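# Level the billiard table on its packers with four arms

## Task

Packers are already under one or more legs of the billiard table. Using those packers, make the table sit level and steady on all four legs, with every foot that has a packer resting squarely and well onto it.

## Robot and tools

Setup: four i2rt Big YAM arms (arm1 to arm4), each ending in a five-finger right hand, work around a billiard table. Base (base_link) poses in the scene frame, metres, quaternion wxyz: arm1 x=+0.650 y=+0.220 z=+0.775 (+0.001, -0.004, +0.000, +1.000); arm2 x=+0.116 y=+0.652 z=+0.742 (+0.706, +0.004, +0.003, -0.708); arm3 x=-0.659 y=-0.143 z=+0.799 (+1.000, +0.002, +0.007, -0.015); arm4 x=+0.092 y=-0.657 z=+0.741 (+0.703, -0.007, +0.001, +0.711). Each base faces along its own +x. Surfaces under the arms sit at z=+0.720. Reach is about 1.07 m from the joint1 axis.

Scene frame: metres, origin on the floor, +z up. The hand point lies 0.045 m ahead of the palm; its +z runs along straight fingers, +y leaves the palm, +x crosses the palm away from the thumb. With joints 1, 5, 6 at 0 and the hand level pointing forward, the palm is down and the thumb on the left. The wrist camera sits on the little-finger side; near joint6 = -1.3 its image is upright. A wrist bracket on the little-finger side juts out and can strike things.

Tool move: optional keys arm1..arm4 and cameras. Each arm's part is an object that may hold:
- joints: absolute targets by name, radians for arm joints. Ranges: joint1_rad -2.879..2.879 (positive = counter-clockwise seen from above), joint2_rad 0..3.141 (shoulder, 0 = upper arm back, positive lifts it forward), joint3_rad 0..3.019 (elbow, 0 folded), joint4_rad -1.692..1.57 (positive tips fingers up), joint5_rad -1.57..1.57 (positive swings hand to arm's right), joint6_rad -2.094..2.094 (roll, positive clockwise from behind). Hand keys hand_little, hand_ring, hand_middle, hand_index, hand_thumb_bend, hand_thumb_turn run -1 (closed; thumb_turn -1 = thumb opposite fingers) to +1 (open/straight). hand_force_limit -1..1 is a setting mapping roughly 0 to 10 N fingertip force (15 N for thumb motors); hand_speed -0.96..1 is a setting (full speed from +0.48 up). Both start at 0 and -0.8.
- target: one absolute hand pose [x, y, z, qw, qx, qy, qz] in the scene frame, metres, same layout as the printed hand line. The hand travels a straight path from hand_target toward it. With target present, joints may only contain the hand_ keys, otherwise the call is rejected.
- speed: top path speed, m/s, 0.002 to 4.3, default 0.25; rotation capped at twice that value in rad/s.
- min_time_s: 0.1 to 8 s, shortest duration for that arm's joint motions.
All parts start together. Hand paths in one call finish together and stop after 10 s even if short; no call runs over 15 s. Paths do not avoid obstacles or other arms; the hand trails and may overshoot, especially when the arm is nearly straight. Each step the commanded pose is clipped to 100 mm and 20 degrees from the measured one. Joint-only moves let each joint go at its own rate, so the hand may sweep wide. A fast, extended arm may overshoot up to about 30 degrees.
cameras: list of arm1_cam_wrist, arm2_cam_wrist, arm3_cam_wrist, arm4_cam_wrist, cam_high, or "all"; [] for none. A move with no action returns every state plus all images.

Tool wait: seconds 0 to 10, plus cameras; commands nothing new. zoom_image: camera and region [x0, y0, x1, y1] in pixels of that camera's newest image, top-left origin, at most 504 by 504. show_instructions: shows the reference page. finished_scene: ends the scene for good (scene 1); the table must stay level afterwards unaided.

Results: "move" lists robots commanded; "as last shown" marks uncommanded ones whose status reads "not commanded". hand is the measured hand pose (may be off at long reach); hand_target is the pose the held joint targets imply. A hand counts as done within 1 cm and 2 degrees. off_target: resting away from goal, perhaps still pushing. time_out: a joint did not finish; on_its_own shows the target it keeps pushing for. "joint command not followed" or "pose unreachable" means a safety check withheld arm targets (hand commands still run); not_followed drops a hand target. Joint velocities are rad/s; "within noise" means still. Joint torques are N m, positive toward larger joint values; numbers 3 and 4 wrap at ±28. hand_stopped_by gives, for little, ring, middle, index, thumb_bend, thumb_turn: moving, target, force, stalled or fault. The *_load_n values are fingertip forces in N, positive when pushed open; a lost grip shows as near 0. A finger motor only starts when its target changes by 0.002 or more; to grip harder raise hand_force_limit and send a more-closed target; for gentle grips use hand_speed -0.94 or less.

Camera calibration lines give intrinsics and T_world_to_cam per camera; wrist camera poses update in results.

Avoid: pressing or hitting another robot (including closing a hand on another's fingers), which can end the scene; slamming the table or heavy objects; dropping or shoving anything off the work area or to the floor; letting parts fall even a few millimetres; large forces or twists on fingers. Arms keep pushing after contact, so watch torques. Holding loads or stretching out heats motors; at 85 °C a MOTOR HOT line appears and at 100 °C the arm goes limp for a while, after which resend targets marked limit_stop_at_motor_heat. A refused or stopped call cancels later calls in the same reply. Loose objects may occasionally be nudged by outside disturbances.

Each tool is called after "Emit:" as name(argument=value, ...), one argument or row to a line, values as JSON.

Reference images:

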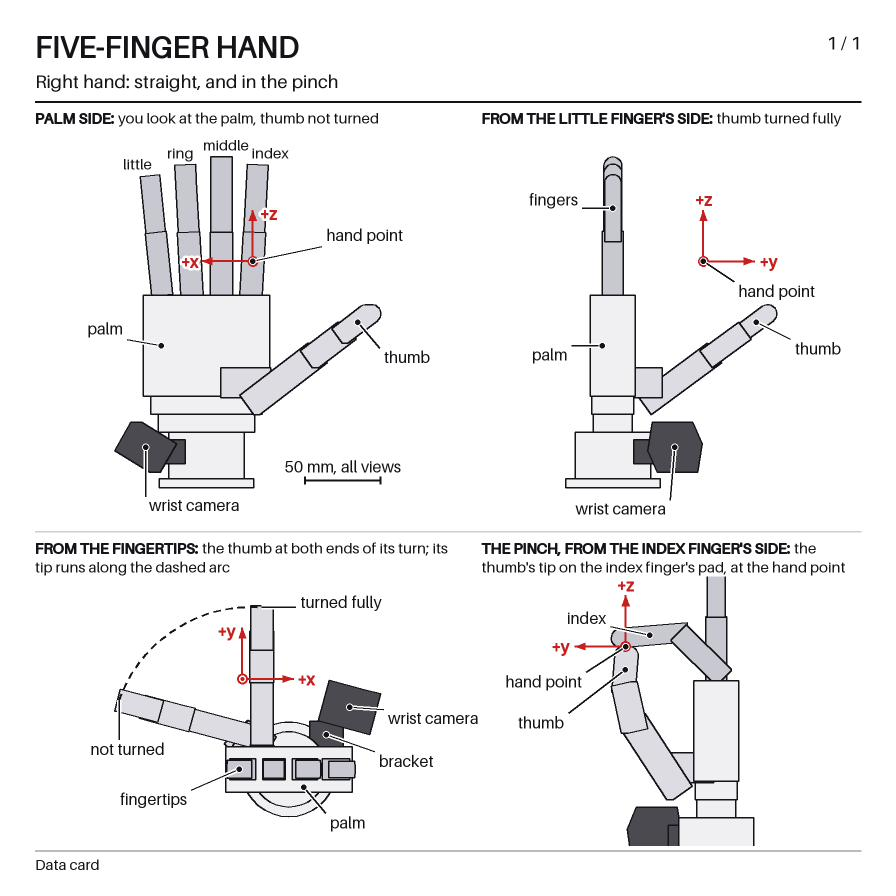

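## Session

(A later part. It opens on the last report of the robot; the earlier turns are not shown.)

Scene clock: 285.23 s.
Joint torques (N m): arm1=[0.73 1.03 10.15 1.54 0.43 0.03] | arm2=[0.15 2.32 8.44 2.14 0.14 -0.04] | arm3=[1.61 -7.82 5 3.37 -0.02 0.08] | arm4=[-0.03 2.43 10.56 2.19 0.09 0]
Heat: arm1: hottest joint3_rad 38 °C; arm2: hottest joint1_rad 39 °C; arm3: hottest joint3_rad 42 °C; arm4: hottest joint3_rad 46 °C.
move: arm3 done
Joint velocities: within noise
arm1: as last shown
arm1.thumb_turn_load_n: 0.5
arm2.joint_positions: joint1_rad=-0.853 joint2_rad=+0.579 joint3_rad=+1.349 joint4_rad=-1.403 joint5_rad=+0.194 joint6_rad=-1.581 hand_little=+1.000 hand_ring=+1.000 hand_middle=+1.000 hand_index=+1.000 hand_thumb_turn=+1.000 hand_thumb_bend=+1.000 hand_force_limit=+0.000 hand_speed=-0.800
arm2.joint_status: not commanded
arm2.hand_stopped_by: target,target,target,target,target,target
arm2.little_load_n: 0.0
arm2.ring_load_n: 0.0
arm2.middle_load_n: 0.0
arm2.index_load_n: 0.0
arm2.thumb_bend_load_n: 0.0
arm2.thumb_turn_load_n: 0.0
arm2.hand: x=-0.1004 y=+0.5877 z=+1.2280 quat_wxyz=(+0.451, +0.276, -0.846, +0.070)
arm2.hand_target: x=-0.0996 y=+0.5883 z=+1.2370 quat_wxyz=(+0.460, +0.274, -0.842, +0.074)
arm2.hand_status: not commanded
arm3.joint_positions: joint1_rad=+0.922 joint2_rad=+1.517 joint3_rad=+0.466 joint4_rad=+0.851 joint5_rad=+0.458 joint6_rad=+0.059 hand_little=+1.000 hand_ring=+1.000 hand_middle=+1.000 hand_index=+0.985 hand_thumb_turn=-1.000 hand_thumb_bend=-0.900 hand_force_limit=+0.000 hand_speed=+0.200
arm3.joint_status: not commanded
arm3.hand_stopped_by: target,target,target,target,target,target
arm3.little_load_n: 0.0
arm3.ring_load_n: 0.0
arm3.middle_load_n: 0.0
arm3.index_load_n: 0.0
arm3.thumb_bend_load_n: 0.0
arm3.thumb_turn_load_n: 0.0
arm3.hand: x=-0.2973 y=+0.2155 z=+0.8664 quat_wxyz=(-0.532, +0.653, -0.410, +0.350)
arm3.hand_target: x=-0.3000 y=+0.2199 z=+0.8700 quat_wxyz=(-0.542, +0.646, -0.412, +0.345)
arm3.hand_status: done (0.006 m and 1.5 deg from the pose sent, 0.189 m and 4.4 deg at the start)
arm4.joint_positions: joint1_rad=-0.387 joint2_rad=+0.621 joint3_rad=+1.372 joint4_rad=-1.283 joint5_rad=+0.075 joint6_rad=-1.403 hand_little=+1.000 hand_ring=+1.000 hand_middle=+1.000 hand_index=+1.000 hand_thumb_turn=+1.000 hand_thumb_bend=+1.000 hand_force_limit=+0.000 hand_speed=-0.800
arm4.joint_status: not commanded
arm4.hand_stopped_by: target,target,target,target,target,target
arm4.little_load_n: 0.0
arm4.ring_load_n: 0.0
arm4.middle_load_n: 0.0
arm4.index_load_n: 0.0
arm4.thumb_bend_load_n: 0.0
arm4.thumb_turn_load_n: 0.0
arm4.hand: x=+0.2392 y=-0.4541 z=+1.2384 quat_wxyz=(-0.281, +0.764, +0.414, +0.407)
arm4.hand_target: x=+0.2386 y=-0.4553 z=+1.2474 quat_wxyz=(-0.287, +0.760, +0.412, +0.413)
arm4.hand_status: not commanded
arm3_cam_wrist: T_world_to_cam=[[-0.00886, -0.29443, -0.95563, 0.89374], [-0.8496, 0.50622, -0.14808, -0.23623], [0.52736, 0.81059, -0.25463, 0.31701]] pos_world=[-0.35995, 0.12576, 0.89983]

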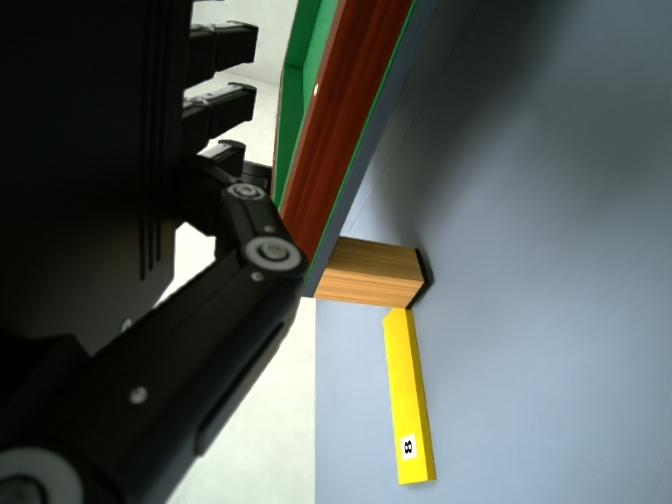

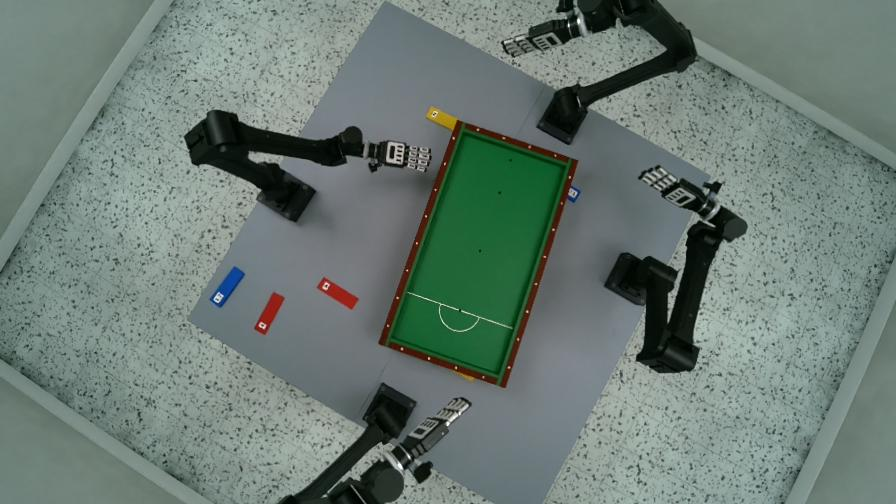

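Emit:
move(
  cameras=["all"],
)

Scene clock: 306.43 s.
Joint torques (N m): arm1=[0.73 0.97 10.14 1.54 0.43 0.03] | arm2=[-0.67 2.78 8.58 2.33 0.16 -0.06] | arm3=[1.73 -7.36 5.03 3.23 -0.03 0.1] | arm4=[-0.21 2.37 10.59 1.94 0.09 -0.05]
Heat: arm1: hottest joint3_rad 40 °C; arm2: hottest joint1_rad 39 °C; arm3: hottest joint3_rad 42 °C; arm4: hottest joint3_rad 46 °C.
Joint velocities: within noise
arm1.joint_positions: joint1_rad=-1.583 joint2_rad=+0.673 joint3_rad=+0.387 joint4_rad=+0.830 joint5_rad=-1.545 joint6_rad=-0.737 hand_little=+1.000 hand_ring=+1.000 hand_middle=+1.000 hand_index=+1.000 hand_thumb_turn=-1.000 hand_thumb_bend=-0.900 hand_force_limit=+0.000 hand_speed=+0.200
arm1.joint_status: not commanded
arm1.hand_stopped_by: target,target,target,target,target,target
arm1.little_load_n: 0.0
arm1.ring_load_n: 0.0
arm1.middle_load_n: 0.0
arm1.index_load_n: 0.0
arm1.thumb_bend_load_n: 0.0
arm1.thumb_turn_load_n: 0.5
arm1.hand: x=+0.4579 y=+0.4730 z=+1.0796 quat_wxyz=(-0.703, +0.114, +0.696, -0.090) (m; scene frame)
arm1.hand_target: x=+0.4597 y=+0.4794 z=+1.0997 quat_wxyz=(-0.705, +0.103, +0.697, -0.075) (m; scene frame)
arm1.hand_status: not commanded
arm2.joint_positions: joint1_rad=-0.853 joint2_rad=+0.579 joint3_rad=+1.349 joint4_rad=-1.403 joint5_rad=+0.194 joint6_rad=-1.581 hand_little=+1.000 hand_ring=+1.000 hand_middle=+1.000 hand_index=+1.000 hand_thumb_turn=+1.000 hand_thumb_bend=+1.000 hand_force_limit=+0.000 hand_speed=-0.800
arm2.joint_status: not commanded
arm2.hand_stopped_by: target,target,target,target,target,target
arm2.little_load_n: 0.0
arm2.ring_load_n: 0.0
arm2.middle_load_n: 0.0
arm2.index_load_n: 0.0
arm2.thumb_bend_load_n: 0.0
arm2.thumb_turn_load_n: 0.0
arm2.hand: x=-0.1004 y=+0.5877 z=+1.2280 quat_wxyz=(+0.451, +0.276, -0.846, +0.070) (m; scene frame)
arm2.hand_target: x=-0.0996 y=+0.5883 z=+1.2370 quat_wxyz=(+0.460, +0.274, -0.842, +0.074) (m; scene frame)
arm2.hand_status: not commanded
arm3.joint_positions: joint1_rad=+0.922 joint2_rad=+1.517 joint3_rad=+0.466 joint4_rad=+0.851 joint5_rad=+0.458 joint6_rad=+0.059 hand_little=+1.000 hand_ring=+1.000 hand_middle=+1.000 hand_index=+0.985 hand_thumb_turn=-1.000 hand_thumb_bend=-0.900 hand_force_limit=+0.000 hand_speed=+0.200
arm3.joint_status: not commanded
arm3.hand_stopped_by: target,target,target,target,target,target
arm3.little_load_n: 0.0
arm3.ring_load_n: 0.0
arm3.middle_load_n: 0.0
arm3.index_load_n: 0.0
arm3.thumb_bend_load_n: 0.0
arm3.thumb_turn_load_n: 0.0
arm3.hand: x=-0.2973 y=+0.2155 z=+0.8664 quat_wxyz=(-0.532, +0.653, -0.410, +0.350) (m; scene frame)
arm3.hand_target: x=-0.3000 y=+0.2199 z=+0.8700 quat_wxyz=(-0.542, +0.646, -0.412, +0.345) (m; scene frame)
arm3.hand_status: done (0.006 m and 1.5 deg from the pose sent, 0.189 m and 4.4 deg at the start)
arm4.joint_positions: joint1_rad=-0.387 joint2_rad=+0.621 joint3_rad=+1.372 joint4_rad=-1.283 joint5_rad=+0.075 joint6_rad=-1.403 hand_little=+1.000 hand_ring=+1.000 hand_middle=+1.000 hand_index=+1.000 hand_thumb_turn=+1.000 hand_thumb_bend=+1.000 hand_force_limit=+0.000 hand_speed=-0.800
arm4.joint_status: not commanded
arm4.hand_stopped_by: target,target,target,target,target,target
arm4.little_load_n: 0.0
arm4.ring_load_n: 0.0
arm4.middle_load_n: 0.0
arm4.index_load_n: 0.0
arm4.thumb_bend_load_n: 0.0
arm4.thumb_turn_load_n: 0.0
arm4.hand: x=+0.2392 y=-0.4541 z=+1.2384 quat_wxyz=(-0.281, +0.764, +0.414, +0.407) (m; scene frame)
arm4.hand_target: x=+0.2386 y=-0.4553 z=+1.2474 quat_wxyz=(-0.287, +0.760, +0.412, +0.413) (m; scene frame)
arm4.hand_status: not commanded
pictures: arm1_cam_wrist, arm2_cam_wrist, arm3_cam_wrist, arm4_cam_wrist, cam_high
camera_calibration:
arm1_cam_wrist: T_world_to_cam=[[0.00605, 0.99938, -0.03463, -0.43575], [0.5118, -0.03285, -0.85847, 0.70652], [-0.85908, -0.01253, -0.51169, 1.06309]] pos_world=[0.55432, 0.47201, 1.13541]
arm3_cam_wrist: T_world_to_cam=[[-0.00886, -0.29443, -0.95563, 0.89374], [-0.8496, 0.50622, -0.14808, -0.23623], [0.52736, 0.81059, -0.25463, 0.31701]] pos_world=[-0.35995, 0.12576, 0.89983]

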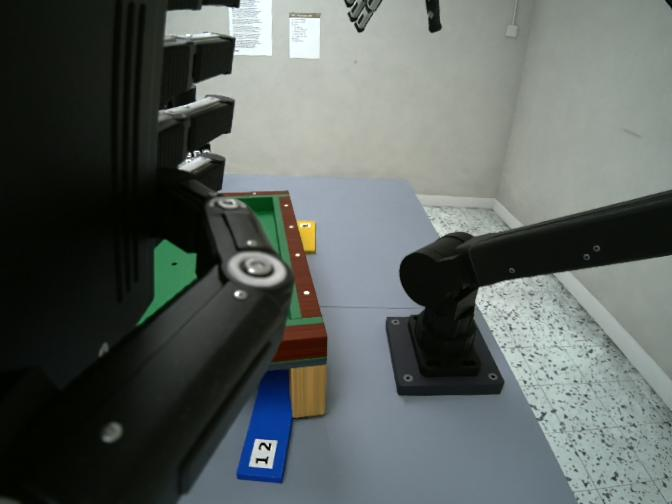

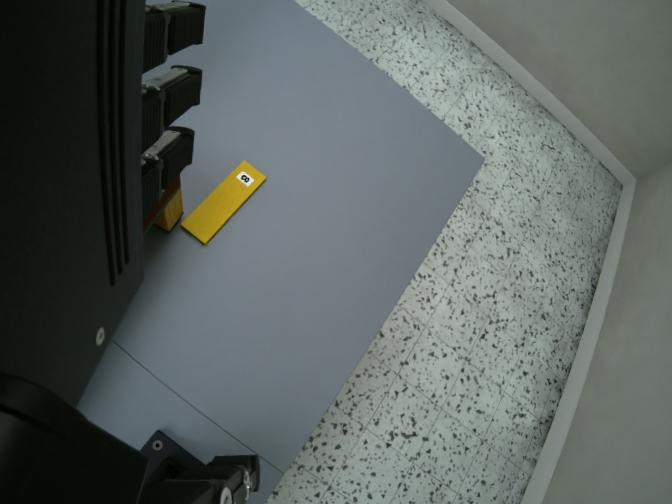

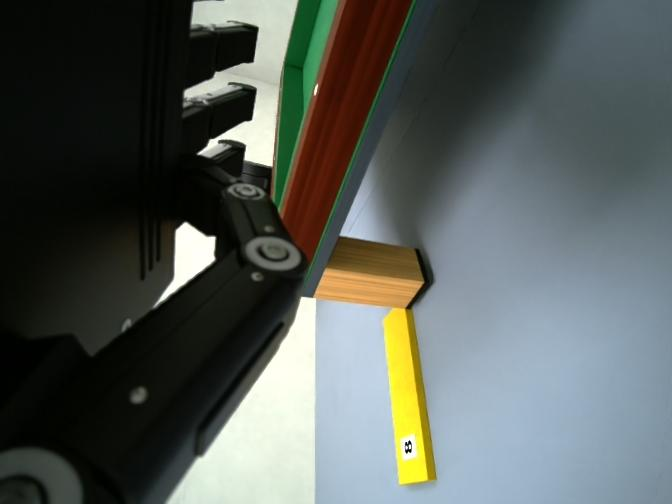

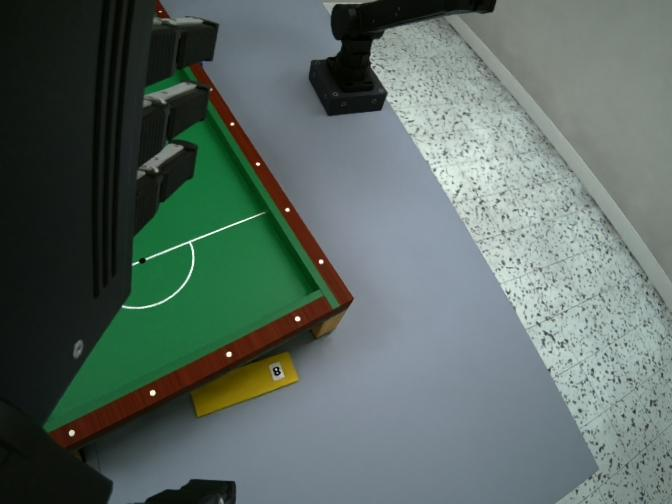

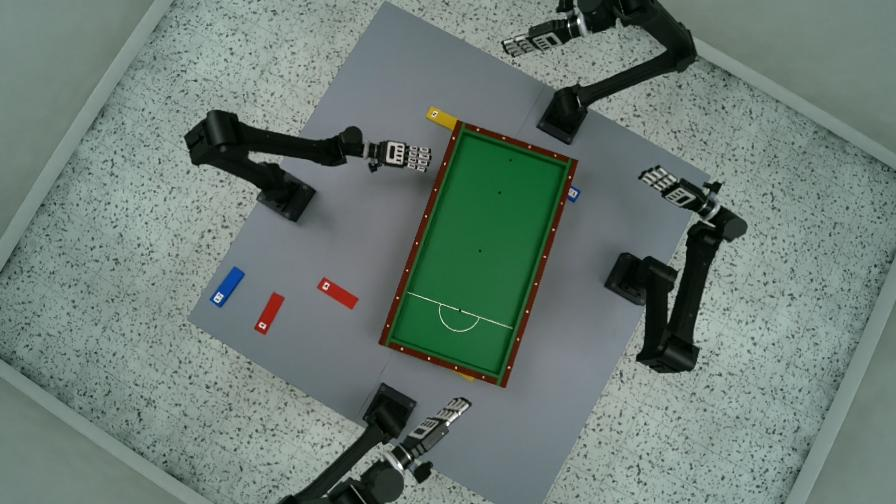

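Emit:
move(
  arm2={"target": [-0.30, 0.50, 1.0, 0, 0.101, -0.995, 0], "speed": 0.3, "joints": {"hand_thumb_turn": -1, "hand_thumb_bend": -0.9, "hand_speed": 0.2}},
  cameras=["arm2_cam_wrist", "arm3_cam_wrist", "cam_high"],
)

Scene clock: 338.37 s.
Joint torques (N m): arm1=[0.73 0.97 10.14 1.52 0.43 0.03] | arm2=[-1.32 -13.63 10.92 -0.27 -0.09 0.03] | arm3=[1.61 -7.36 5.05 3.41 -0.01 0.1] | arm4=[-0.32 2.2 10.47 1.99 0.09 -0.07]
Heat: arm1: hottest joint3_rad 42 °C; arm2: hottest joint1_rad 39 °C; arm3: hottest joint3_rad 41 °C; arm4: hottest joint3_rad 46 °C.
move: arm2 off_target
Joint velocities: within noise
arm1, arm3, arm4: as last shown
arm1.thumb_turn_load_n: 0.0
arm2.joint_positions: joint1_rad=-1.107 joint2_rad=+1.611 joint3_rad=+1.617 joint4_rad=-1.610 joint5_rad=-0.006 joint6_rad=-1.325 hand_little=+1.000 hand_ring=+1.000 hand_middle=+1.000 hand_index=+1.000 hand_thumb_turn=-1.000 hand_thumb_bend=-0.900 hand_force_limit=+0.000 hand_speed=+0.200
arm2.joint_status: all done
arm2.hand_stopped_by: target,target,target,target,target,target
arm2.little_load_n: 0.0
arm2.ring_load_n: 0.0
arm2.middle_load_n: 0.0
arm2.index_load_n: 0.0
arm2.thumb_bend_load_n: 0.0
arm2.thumb_turn_load_n: 0.0
arm2.hand: x=-0.2943 y=+0.5012 z=+0.9816 quat_wxyz=(-0.018, +0.108, -0.994, -0.008)
arm2.hand_target: x=-0.2995 y=+0.5003 z=+0.9997 quat_wxyz=(+0.000, +0.101, -0.995, +0.000)
arm2.hand_status: off_target (0.019 m and 2.3 deg from the pose sent, 0.315 m and 59.2 deg at the start)
arm3.middle_load_n: -0.5
arm4.thumb_bend_load_n: 0.5
arm2_cam_wrist: T_world_to_cam=[[-0.44481, 0.89377, 0.05768, -0.63782], [0.74962, 0.33628, 0.57008, -0.511], [0.49012, 0.29681, -0.81956, 0.91749]] pos_world=[-0.35033, 0.46958, 1.08004]
arm3_cam_wrist: T_world_to_cam=[[-0.00886, -0.29443, -0.95563, 0.89374], [-0.8496, 0.50622, -0.14808, -0.23623], [0.52736, 0.81059, -0.25463, 0.31701]] pos_world=[-0.35995, 0.12576, 0.89983]

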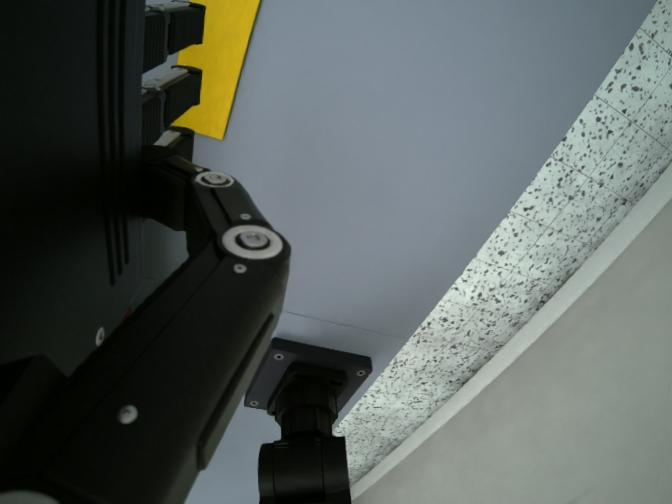

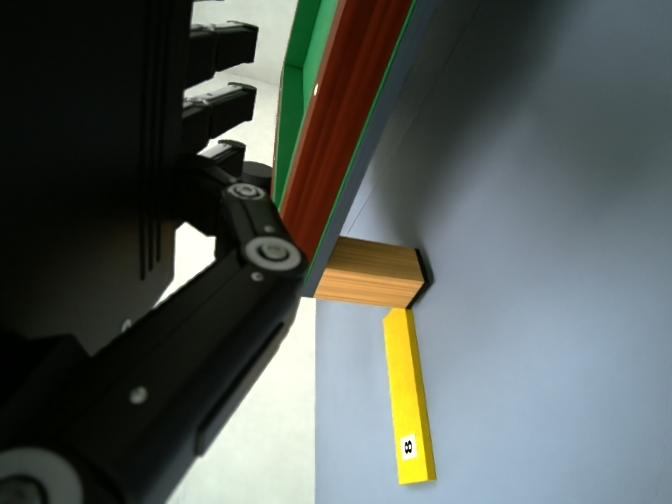

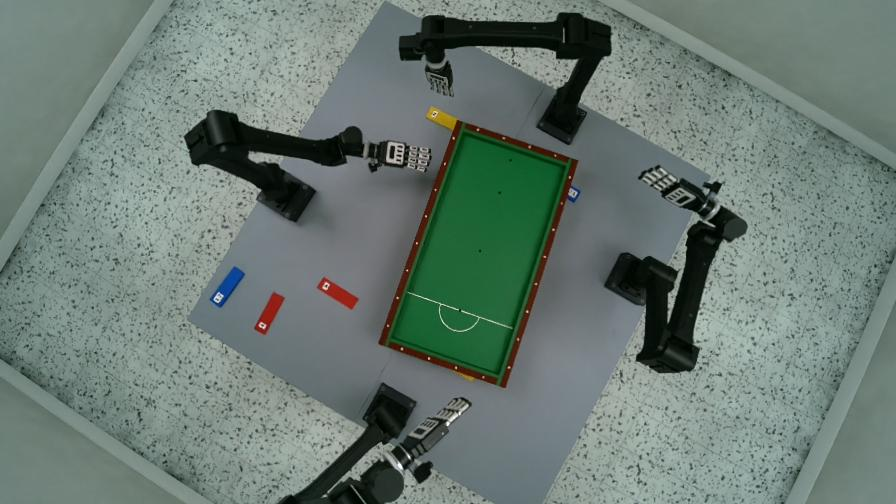

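Emit:
zoom_image(
  camera="arm3_cam_wrist",
  region=[300, 220, 500, 370],
)

Emit:
zoom_image(
  camera="cam_high",
  region=[400, 60, 500, 150],
)

Scaled by 2.520 from the camera's image (finer frame: 960x720).

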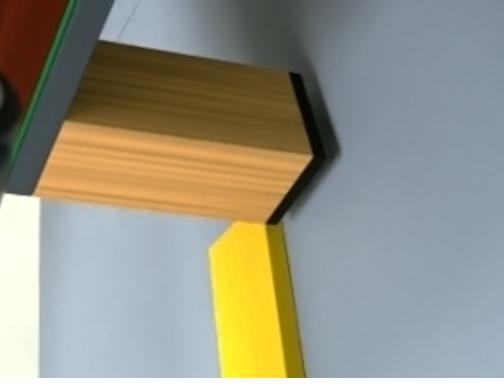

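Scaled by 5.040.

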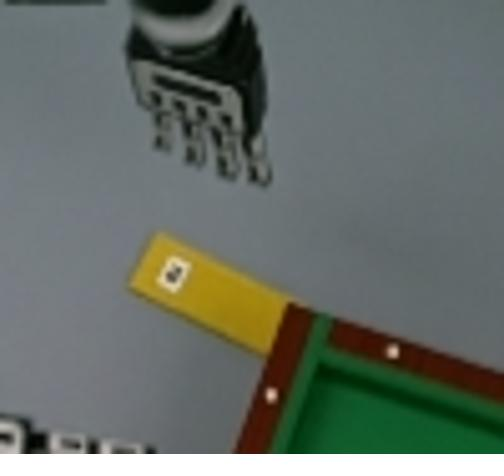

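Emit:
move(
  arm2={"target": [-0.26, 0.43, 0.86, 0, -0.3827, -0.9239, 0], "speed": 0.25},
  cameras=["arm2_cam_wrist"],
)

Scene clock: 370.23 s.
Joint torques (N m): arm1=[0.73 0.97 10.15 1.54 0.43 0.03] | arm2=[-0.38 -11.93 7.73 1.07 -0.02 0.11] | arm3=[1.79 -7.59 5.05 3.3 -0.04 0.09] | arm4=[-0.62 2.43 10.58 2 0.11 0.03]
Heat: arm1: hottest joint3_rad 42 °C; arm2: hottest joint1_rad 38 °C; arm3: hottest joint3_rad 41 °C; arm4: hottest joint3_rad 46 °C.
move: arm2 done
Joint velocities: within noise
arm1, arm3, arm4: as last shown
arm2.joint_positions: joint1_rad=-1.078 joint2_rad=+1.679 joint3_rad=+1.401 joint4_rad=-1.288 joint5_rad=-0.009 joint6_rad=-0.295 hand_little=+1.000 hand_ring=+1.000 hand_middle=+1.000 hand_index=+1.000 hand_thumb_turn=-1.000 hand_thumb_bend=-0.900 hand_force_limit=+0.000 hand_speed=+0.200
arm2.joint_status: not commanded
arm2.hand_stopped_by: target,target,target,target,target,target
arm2.little_load_n: 0.0
arm2.ring_load_n: 0.0
arm2.middle_load_n: 0.0
arm2.index_load_n: 0.0
arm2.thumb_bend_load_n: 0.0
arm2.thumb_turn_load_n: 0.0
arm2.hand: x=-0.2588 y=+0.4352 z=+0.8660 quat_wxyz=(+0.000, -0.382, -0.924, +0.000)
arm2.hand_target: x=-0.2599 y=+0.4301 z=+0.8600 quat_wxyz=(+0.000, -0.383, -0.924, +0.000)
arm2.hand_status: done (0.008 m and 0.0 deg from the pose sent, 0.145 m and 57.4 deg at the start)
arm3.middle_load_n: 0.0
arm3.thumb_bend_load_n: 0.5
arm4.thumb_bend_load_n: 0.0
arm2_cam_wrist: T_world_to_cam=[[0.51427, 0.85585, 0.05524, -0.2895], [0.70667, -0.45937, 0.53815, -0.08678], [0.48595, -0.23772, -0.84104, 1.07501]] pos_world=[-0.3122, 0.46345, 0.96682]

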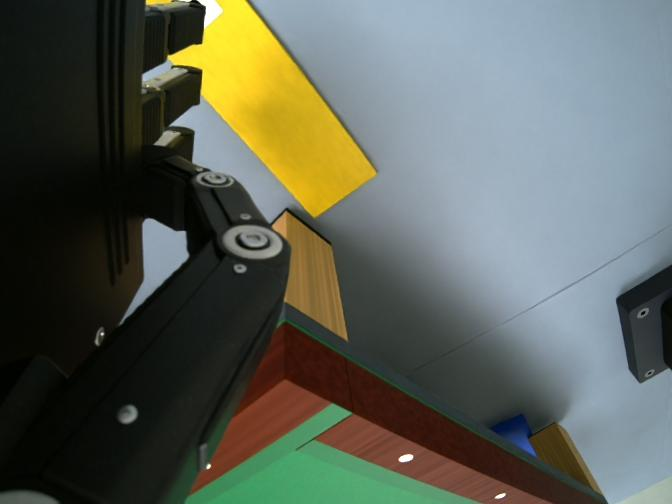

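Emit:
move(
  arm3={"target": [-0.292, 0.234, 0.735, 0.5421, -0.6461, 0.4116, -0.3454], "speed": 0.15},
  arm2={"target": [-0.26, 0.47, 0.90, 0, -0.3827, -0.9239, 0], "speed": 0.25},
  cameras=["arm2_cam_wrist", "arm3_cam_wrist", "cam_high"],
)

Scene clock: 400.13 s.
Joint torques (N m): arm1=[0.73 0.97 10.15 1.55 0.43 0.03] | arm2=[-0.79 -12.22 8.88 -0.03 0.01 -0.03] | arm3=[1.79 -9.88 2.3 3.38 0.04 0.07] | arm4=[-0.38 2.67 10.58 2.18 0.04 -0.02]
Heat: arm1: hottest joint3_rad 43 °C; arm2: hottest joint1_rad 38 °C; arm3: hottest joint3_rad 41 °C; arm4: hottest joint3_rad 46 °C.
move: arm2 off_target; arm3 off_target
Joint velocities: within noise
arm1, arm4: as last shown
arm2.joint_positions: joint1_rad=-1.138 joint2_rad=+1.631 joint3_rad=+1.401 joint4_rad=-1.352 joint5_rad=-0.009 joint6_rad=-0.351 hand_little=+1.000 hand_ring=+1.000 hand_middle=+1.000 hand_index=+1.000 hand_thumb_turn=-1.000 hand_thumb_bend=-0.900 hand_force_limit=+0.000 hand_speed=+0.200
arm2.joint_status: not commanded
arm2.hand_stopped_by: target,target,target,target,target,target
arm2.little_load_n: 0.0
arm2.ring_load_n: 0.0
arm2.middle_load_n: -0.5
arm2.index_load_n: 0.0
arm2.thumb_bend_load_n: 0.0
arm2.thumb_turn_load_n: 0.0
arm2.hand: x=-0.2563 y=+0.4690 z=+0.8898 quat_wxyz=(-0.005, -0.384, -0.923, -0.006)
arm2.hand_target: x=-0.2598 y=+0.4700 z=+0.8999 quat_wxyz=(+0.000, -0.383, -0.924, +0.000)
arm2.hand_status: off_target (0.011 m and 0.9 deg from the pose sent, 0.049 m and 0.0 deg at the start)
arm3.joint_positions: joint1_rad=+0.924 joint2_rad=+2.079 joint3_rad=+0.521 joint4_rad=+1.347 joint5_rad=+0.459 joint6_rad=+0.062 hand_little=+1.000 hand_ring=+1.000 hand_middle=+1.000 hand_index=+0.985 hand_thumb_turn=-1.000 hand_thumb_bend=-0.900 hand_force_limit=+0.000 hand_speed=+0.200
arm3.joint_status: not commanded
arm3.hand_stopped_by: target,target,target,target,target,target
arm3.little_load_n: 0.0
arm3.ring_load_n: 0.0
arm3.middle_load_n: 0.0
arm3.index_load_n: 0.0
arm3.thumb_bend_load_n: 0.0
arm3.thumb_turn_load_n: 0.0
arm3.hand: x=-0.2931 y=+0.2242 z=+0.7294 quat_wxyz=(-0.528, +0.656, -0.411, +0.349)
arm3.hand_target: x=-0.2922 y=+0.2339 z=+0.7351 quat_wxyz=(-0.542, +0.646, -0.412, +0.345)
arm3.hand_status: off_target (0.011 m and 2.0 deg from the pose sent, 0.133 m and 1.5 deg at the start)
arm2_cam_wrist: T_world_to_cam=[[0.51712, 0.85317, 0.06845, -0.33082], [0.69693, -0.46615, 0.54497, -0.0912], [0.49686, -0.23411, -0.83566, 1.09824]] pos_world=[-0.31103, 0.49684, 0.9901]
arm3_cam_wrist: T_world_to_cam=[[-0.01624, -0.30083, -0.95354, 0.76315], [-0.85059, 0.50545, -0.14498, -0.25975], [0.52558, 0.80872, -0.2641, 0.27971]] pos_world=[-0.35555, 0.13466, 0.7639]

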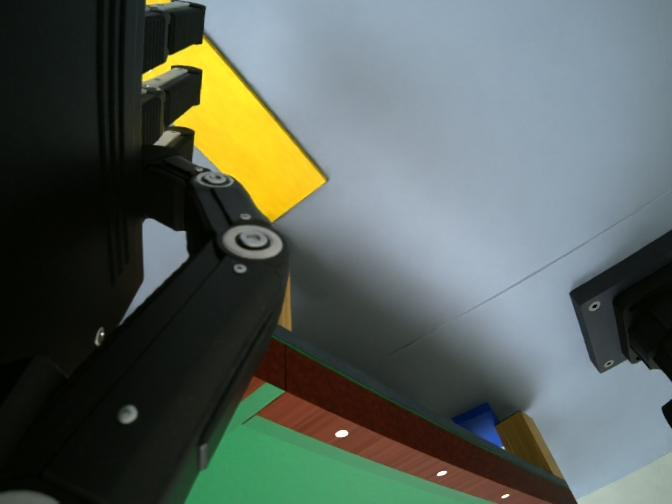

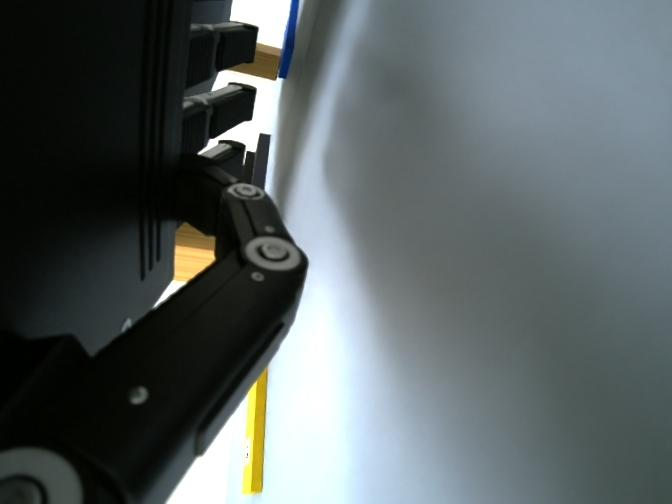

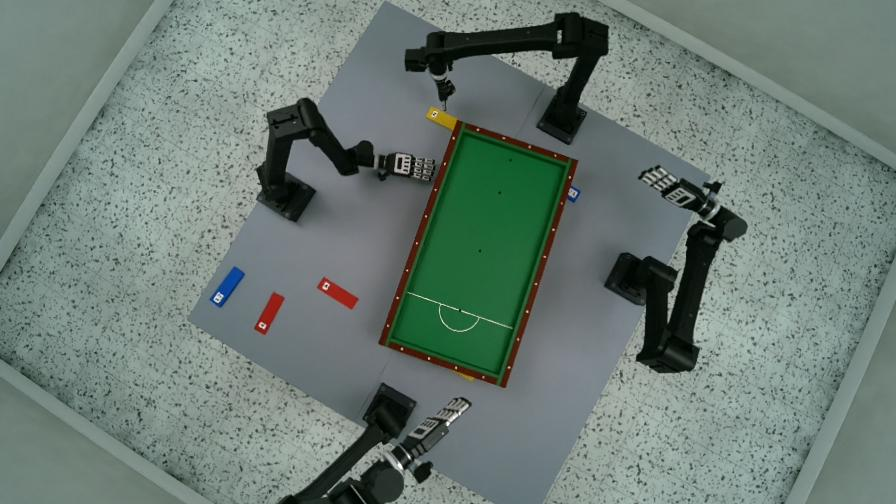

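Emit:
move(
  arm3={"target": [-0.173, 0.297, 0.735, 0.5421, -0.6461, 0.4116, -0.3454], "speed": 0.1},
  cameras=["arm3_cam_wrist", "cam_high"],
)

Scene clock: 406.33 s.
Joint torques (N m): arm1=[0.73 0.97 10.15 1.54 0.43 0.03] | arm2=[0.03 -12.75 9.06 0.08 -0.02 -0.06] | arm3=[0.03 -12.04 5.2 1.94 -0.23 -0.13] | arm4=[-0.73 1.96 10.69 2.28 0.1 -0.01]
Heat: arm1: hottest joint3_rad 43 °C; arm2: hottest joint1_rad 38 °C; arm3: hottest joint3_rad 40 °C; arm4: hottest joint3_rad 46 °C.
move: arm3 off_target
Joint velocities: within noise
arm1, arm2, arm4: as last shown
arm2.middle_load_n: 0.0
arm3.joint_positions: joint1_rad=+0.827 joint2_rad=+2.128 joint3_rad=+0.865 joint4_rad=+1.106 joint5_rad=+0.351 joint6_rad=+0.062 hand_little=+1.000 hand_ring=+1.000 hand_middle=+1.000 hand_index=+0.985 hand_thumb_turn=-1.000 hand_thumb_bend=-0.900 hand_force_limit=+0.000 hand_speed=+0.200
arm3.joint_status: not commanded
arm3.hand_stopped_by: target,target,target,target,target,target
arm3.little_load_n: 0.0
arm3.ring_load_n: 0.0
arm3.middle_load_n: 0.0
arm3.index_load_n: -0.5
arm3.thumb_bend_load_n: 0.0
arm3.thumb_turn_load_n: 0.0
arm3.hand: x=-0.1789 y=+0.2986 z=+0.7467 quat_wxyz=(-0.552, +0.639, -0.412, +0.343)
arm3.hand_target: x=-0.1734 y=+0.2967 z=+0.7353 quat_wxyz=(-0.542, +0.646, -0.412, +0.345)
arm3.hand_status: off_target (0.013 m and 1.4 deg from the pose sent, 0.140 m and 2.0 deg at the start)
arm4.index_load_n: 0.5
arm3_cam_wrist: T_world_to_cam=[[0.00658, -0.24904, -0.96847, 0.80364], [-0.85187, 0.50582, -0.13586, -0.20489], [0.52371, 0.82591, -0.20882, 0.11733]] pos_world=[-0.24128, 0.20687, 0.77497]

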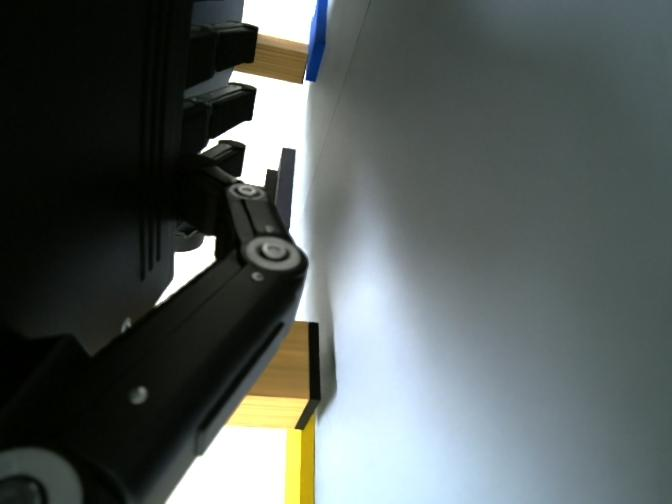

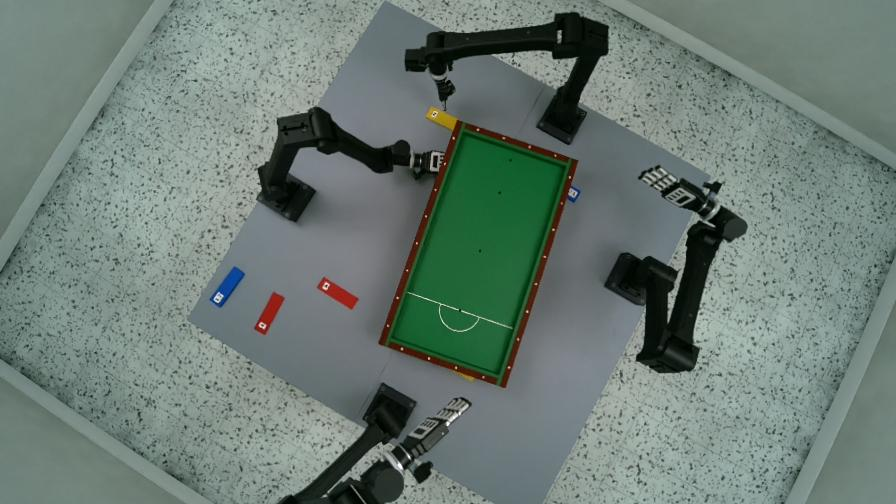

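Emit:
move(
  arm3={"target": [-0.170, 0.296, 0.762, 0.5421, -0.6461, 0.4116, -0.3454], "speed": 0.05},
  cameras=["arm3_cam_wrist", "cam_high", "arm2_cam_wrist"],
)

Scene clock: 409.57 s.
Joint torques (N m): arm1=[0.73 0.97 10.15 1.54 0.43 0.03] | arm2=[-0.44 -12.28 8.98 0.06 -0.05 -0.02] | arm3=[-0.21 -14.1 4.64 2.36 -0.16 -0.15] | arm4=[-0.73 2.14 10.73 2.11 0.11 0]
Heat: arm1: hottest joint3_rad 43 °C; arm2: hottest joint1_rad 38 °C; arm3: hottest joint3_rad 40 °C; arm4: hottest joint3_rad 46 °C.
move: arm3 off_target
Joint velocities: within noise
arm1, arm2, arm4: as last shown
arm3.joint_positions: joint1_rad=+0.824 joint2_rad=+2.092 joint3_rad=+0.865 joint4_rad=+1.033 joint5_rad=+0.345 joint6_rad=+0.062 hand_little=+1.000 hand_ring=+1.000 hand_middle=+1.000 hand_index=+0.985 hand_thumb_turn=-1.000 hand_thumb_bend=-0.900 hand_force_limit=+0.000 hand_speed=+0.200
arm3.joint_status: not commanded
arm3.hand_stopped_by: target,target,target,target,target,target
arm3.little_load_n: 0.0
arm3.ring_load_n: 0.0
arm3.middle_load_n: 0.0
arm3.index_load_n: 0.0
arm3.thumb_bend_load_n: 0.0
arm3.thumb_turn_load_n: 0.0
arm3.hand: x=-0.1791 y=+0.2972 z=+0.7507 quat_wxyz=(-0.538, +0.652, -0.414, +0.338)
arm3.hand_target: x=-0.1701 y=+0.2959 z=+0.7621 quat_wxyz=(-0.542, +0.646, -0.412, +0.346)
arm3.hand_status: off_target (0.015 m and 1.1 deg from the pose sent, 0.018 m and 1.4 deg at the start)
arm4.index_load_n: 0.0
pictures: arm2_cam_wrist, arm3_cam_wrist, cam_high
arm2_cam_wrist: T_world_to_cam=[[0.51712, 0.85317, 0.06845, -0.33082], [0.69693, -0.46615, 0.54497, -0.0912], [0.49686, -0.23411, -0.83566, 1.09824]] pos_world=[-0.31103, 0.49684, 0.9901]
arm3_cam_wrist: T_world_to_cam=[[-0.0182, -0.27374, -0.96163, 0.80495], [-0.85706, 0.49957, -0.12599, -0.21027], [0.51489, 0.82188, -0.2437, 0.1453]] pos_world=[-0.24038, 0.20597, 0.78298]

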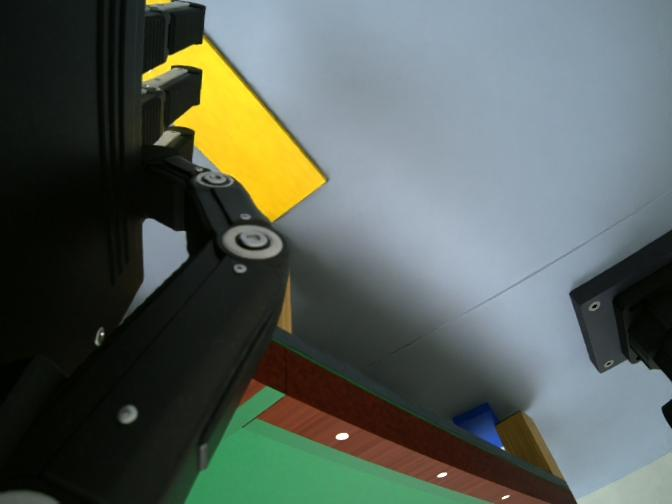

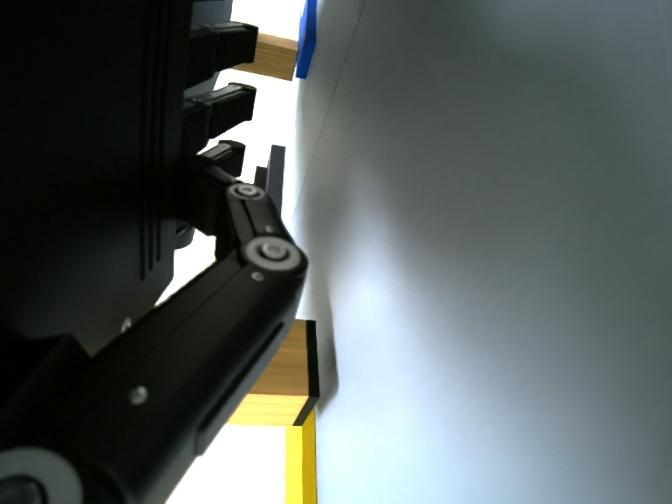

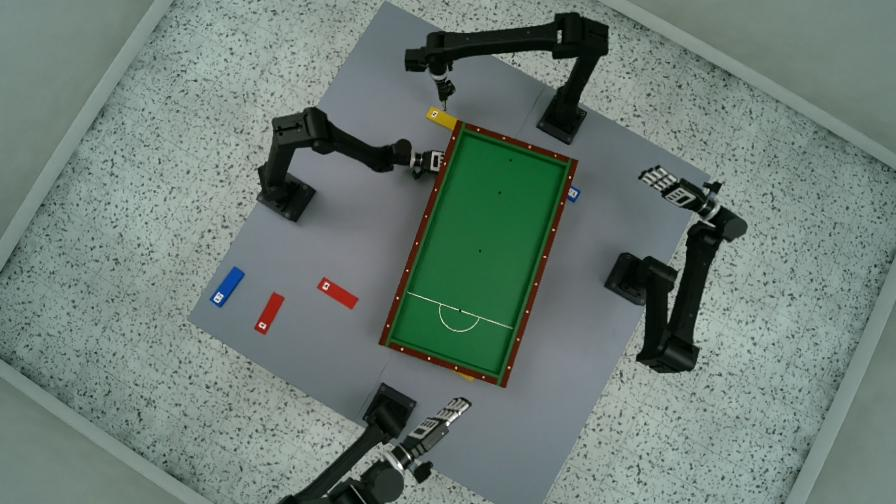

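Emit:
move(
  arm3={"target": [-0.167, 0.296, 0.80, 0.5421, -0.6461, 0.4116, -0.3454], "speed": 0.05},
  cameras=["arm3_cam_wrist", "arm2_cam_wrist"],
)

Scene clock: 414.47 s.
Joint torques (N m): arm1=[0.73 0.97 10.15 1.52 0.43 0.03] | arm2=[-0.62 -12.63 9.05 -0.16 0.07 -0.06] | arm3=[0.03 -17.03 5.39 3.17 -0.02 -0.17] | arm4=[-0.09 3.08 10.54 2.22 0.11 -0.04]
Heat: arm1: hottest joint3_rad 43 °C; arm2: hottest joint3_rad 39 °C; arm3: hottest joint3_rad 40 °C; arm4: hottest joint3_rad 46 °C.
move: arm3 off_target
Joint velocities: within noise
arm1, arm2, arm4: as last shown
arm3.joint_positions: joint1_rad=+0.821 joint2_rad=+2.028 joint3_rad=+0.852 joint4_rad=+0.920 joint5_rad=+0.340 joint6_rad=+0.063 hand_little=+1.000 hand_ring=+1.000 hand_middle=+1.000 hand_index=+0.985 hand_thumb_turn=-1.000 hand_thumb_bend=-0.900 hand_force_limit=+0.000 hand_speed=+0.200
arm3.joint_status: not commanded
arm3.hand_stopped_by: target,target,target,target,target,target
arm3.little_load_n: 0.0
arm3.ring_load_n: 0.0
arm3.middle_load_n: 0.0
arm3.index_load_n: 0.0
arm3.thumb_bend_load_n: 0.0
arm3.thumb_turn_load_n: 0.0
arm3.hand: x=-0.1847 y=+0.2909 z=+0.7574 quat_wxyz=(-0.516, +0.671, -0.417, +0.331)
arm3.hand_target: x=-0.1675 y=+0.2953 z=+0.7994 quat_wxyz=(-0.542, +0.646, -0.412, +0.346)
arm3.hand_status: off_target (0.046 m and 4.5 deg from the pose sent, 0.051 m and 1.1 deg at the start)
pictures: arm2_cam_wrist, arm3_cam_wrist
arm2_cam_wrist: T_world_to_cam=[[0.51712, 0.85317, 0.06845, -0.33082], [0.69693, -0.46615, 0.54497, -0.0912], [0.49686, -0.23411, -0.83566, 1.09824]] pos_world=[-0.31103, 0.49684, 0.9901]
arm3_cam_wrist: T_world_to_cam=[[-0.06008, -0.31438, -0.94739, 0.80286], [-0.86401, 0.49167, -0.10836, -0.22335], [0.49988, 0.81205, -0.30117, 0.19857]] pos_world=[-0.244, 0.20097, 0.79622]

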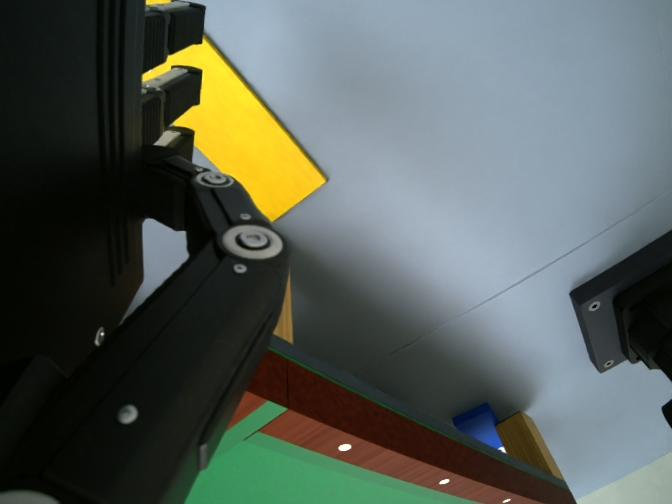

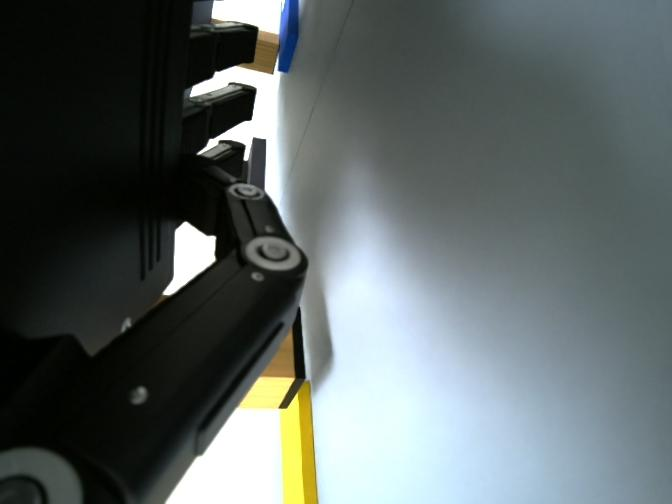

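Emit:
zoom_image(
  camera="arm3_cam_wrist",
  region=[240, 290, 360, 440],
)

Emit:
zoom_image(
  camera="arm2_cam_wrist",
  region=[180, 120, 380, 370],
)

Scaled by 3.360 from the camera's image (finer frame: 960x720).

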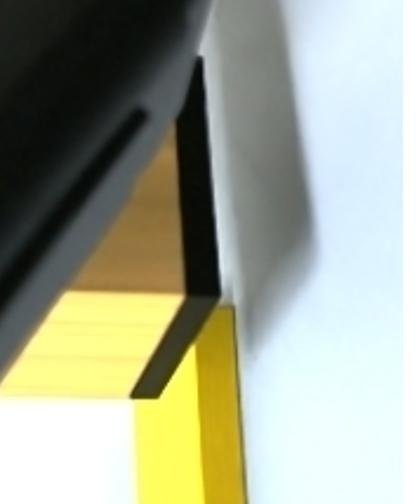

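Scaled by 2.016 from the camera's image (finer frame: 960x720).

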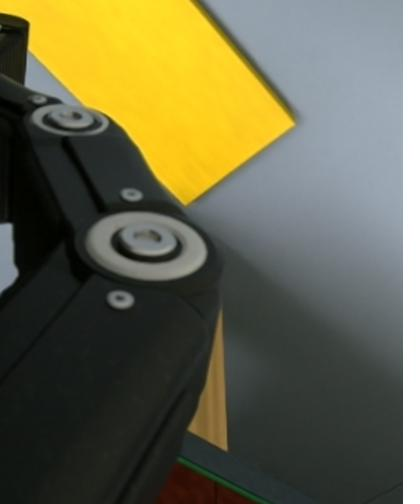

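Emit:
move(
  arm3={"target": [-0.164, 0.298, 0.82, 0.5421, -0.6461, 0.4116, -0.3454], "speed": 0.05},
  cameras=["arm3_cam_wrist", "arm2_cam_wrist"],
)

Emit:
zoom_image(
  camera="arm3_cam_wrist",
  region=[240, 290, 360, 440],
)

Scene clock: 423.77 s.
Joint torques (N m): arm1=[0.73 0.97 10.15 1.54 0.43 0.03] | arm2=[-1.44 -12.4 8.87 0.12 0.02 -0.06] | arm3=[-0.38 -18.14 6.35 3.62 0.15 -0.25] | arm4=[-0.15 2.73 10.67 2.04 0.11 -0.01]
Heat: arm1: hottest joint3_rad 43 °C; arm2: hottest joint3_rad 39 °C; arm3: hottest joint3_rad 40 °C; arm4: hottest joint3_rad 46 °C.
move: arm3 off_target
Joint velocities: within noise
arm1, arm2, arm4: as last shown
arm3.joint_positions: joint1_rad=+0.821 joint2_rad=+1.997 joint3_rad=+0.848 joint4_rad=+0.854 joint5_rad=+0.335 joint6_rad=+0.071 hand_little=+1.000 hand_ring=+1.000 hand_middle=+1.000 hand_index=+0.985 hand_thumb_turn=-1.000 hand_thumb_bend=-0.900 hand_force_limit=+0.000 hand_speed=+0.200
arm3.joint_status: not commanded
arm3.hand_stopped_by: target,target,target,target,target,target
arm3.little_load_n: 0.0
arm3.ring_load_n: 0.0
arm3.middle_load_n: 0.0
arm3.index_load_n: 0.0
arm3.thumb_bend_load_n: 0.0
arm3.thumb_turn_load_n: 0.5
arm3.hand: x=-0.1891 y=+0.2884 z=+0.7593 quat_wxyz=(-0.503, +0.682, -0.421, +0.324)
arm3.hand_target: x=-0.1653 y=+0.2967 z=+0.8192 quat_wxyz=(-0.542, +0.646, -0.412, +0.346)
arm3.hand_status: off_target (0.066 m and 6.7 deg from the pose sent, 0.066 m and 4.5 deg at the start)
pictures: arm2_cam_wrist, arm3_cam_wrist
arm2_cam_wrist: T_world_to_cam=[[0.51712, 0.85317, 0.06845, -0.33082], [0.69693, -0.46615, 0.54497, -0.0912], [0.49686, -0.23411, -0.83566, 1.09824]] pos_world=[-0.31103, 0.49684, 0.9901]
arm3_cam_wrist: T_world_to_cam=[[-0.08941, -0.33315, -0.93862, 0.79679], [-0.86849, 0.48741, -0.09027, -0.23901], [0.48757, 0.80712, -0.33292, 0.22659]] pos_world=[-0.24681, 0.19907, 0.80174]

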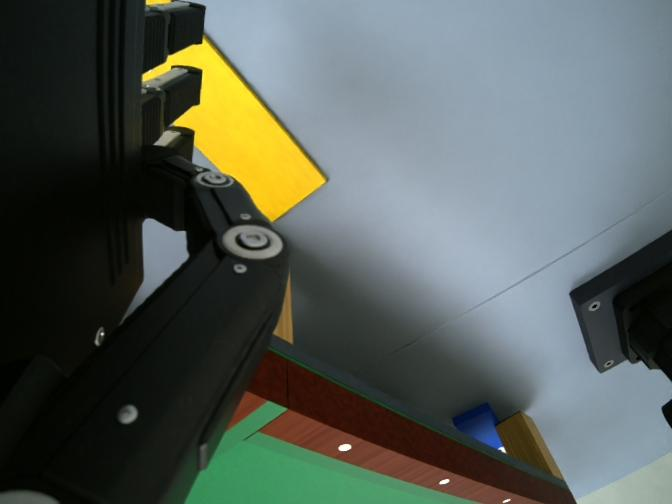

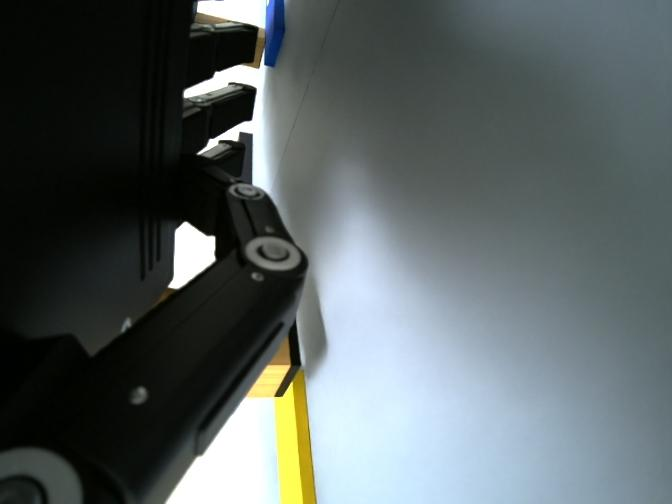

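Scaled by 3.360 from the camera's image (finer frame: 960x720).

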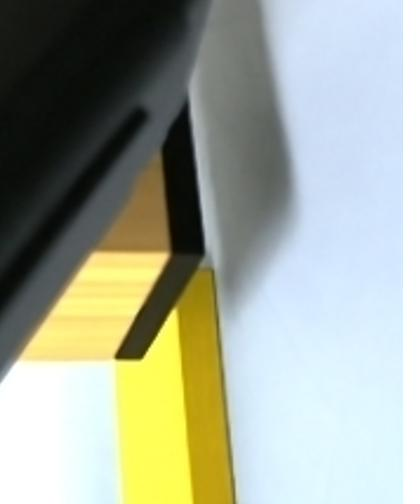

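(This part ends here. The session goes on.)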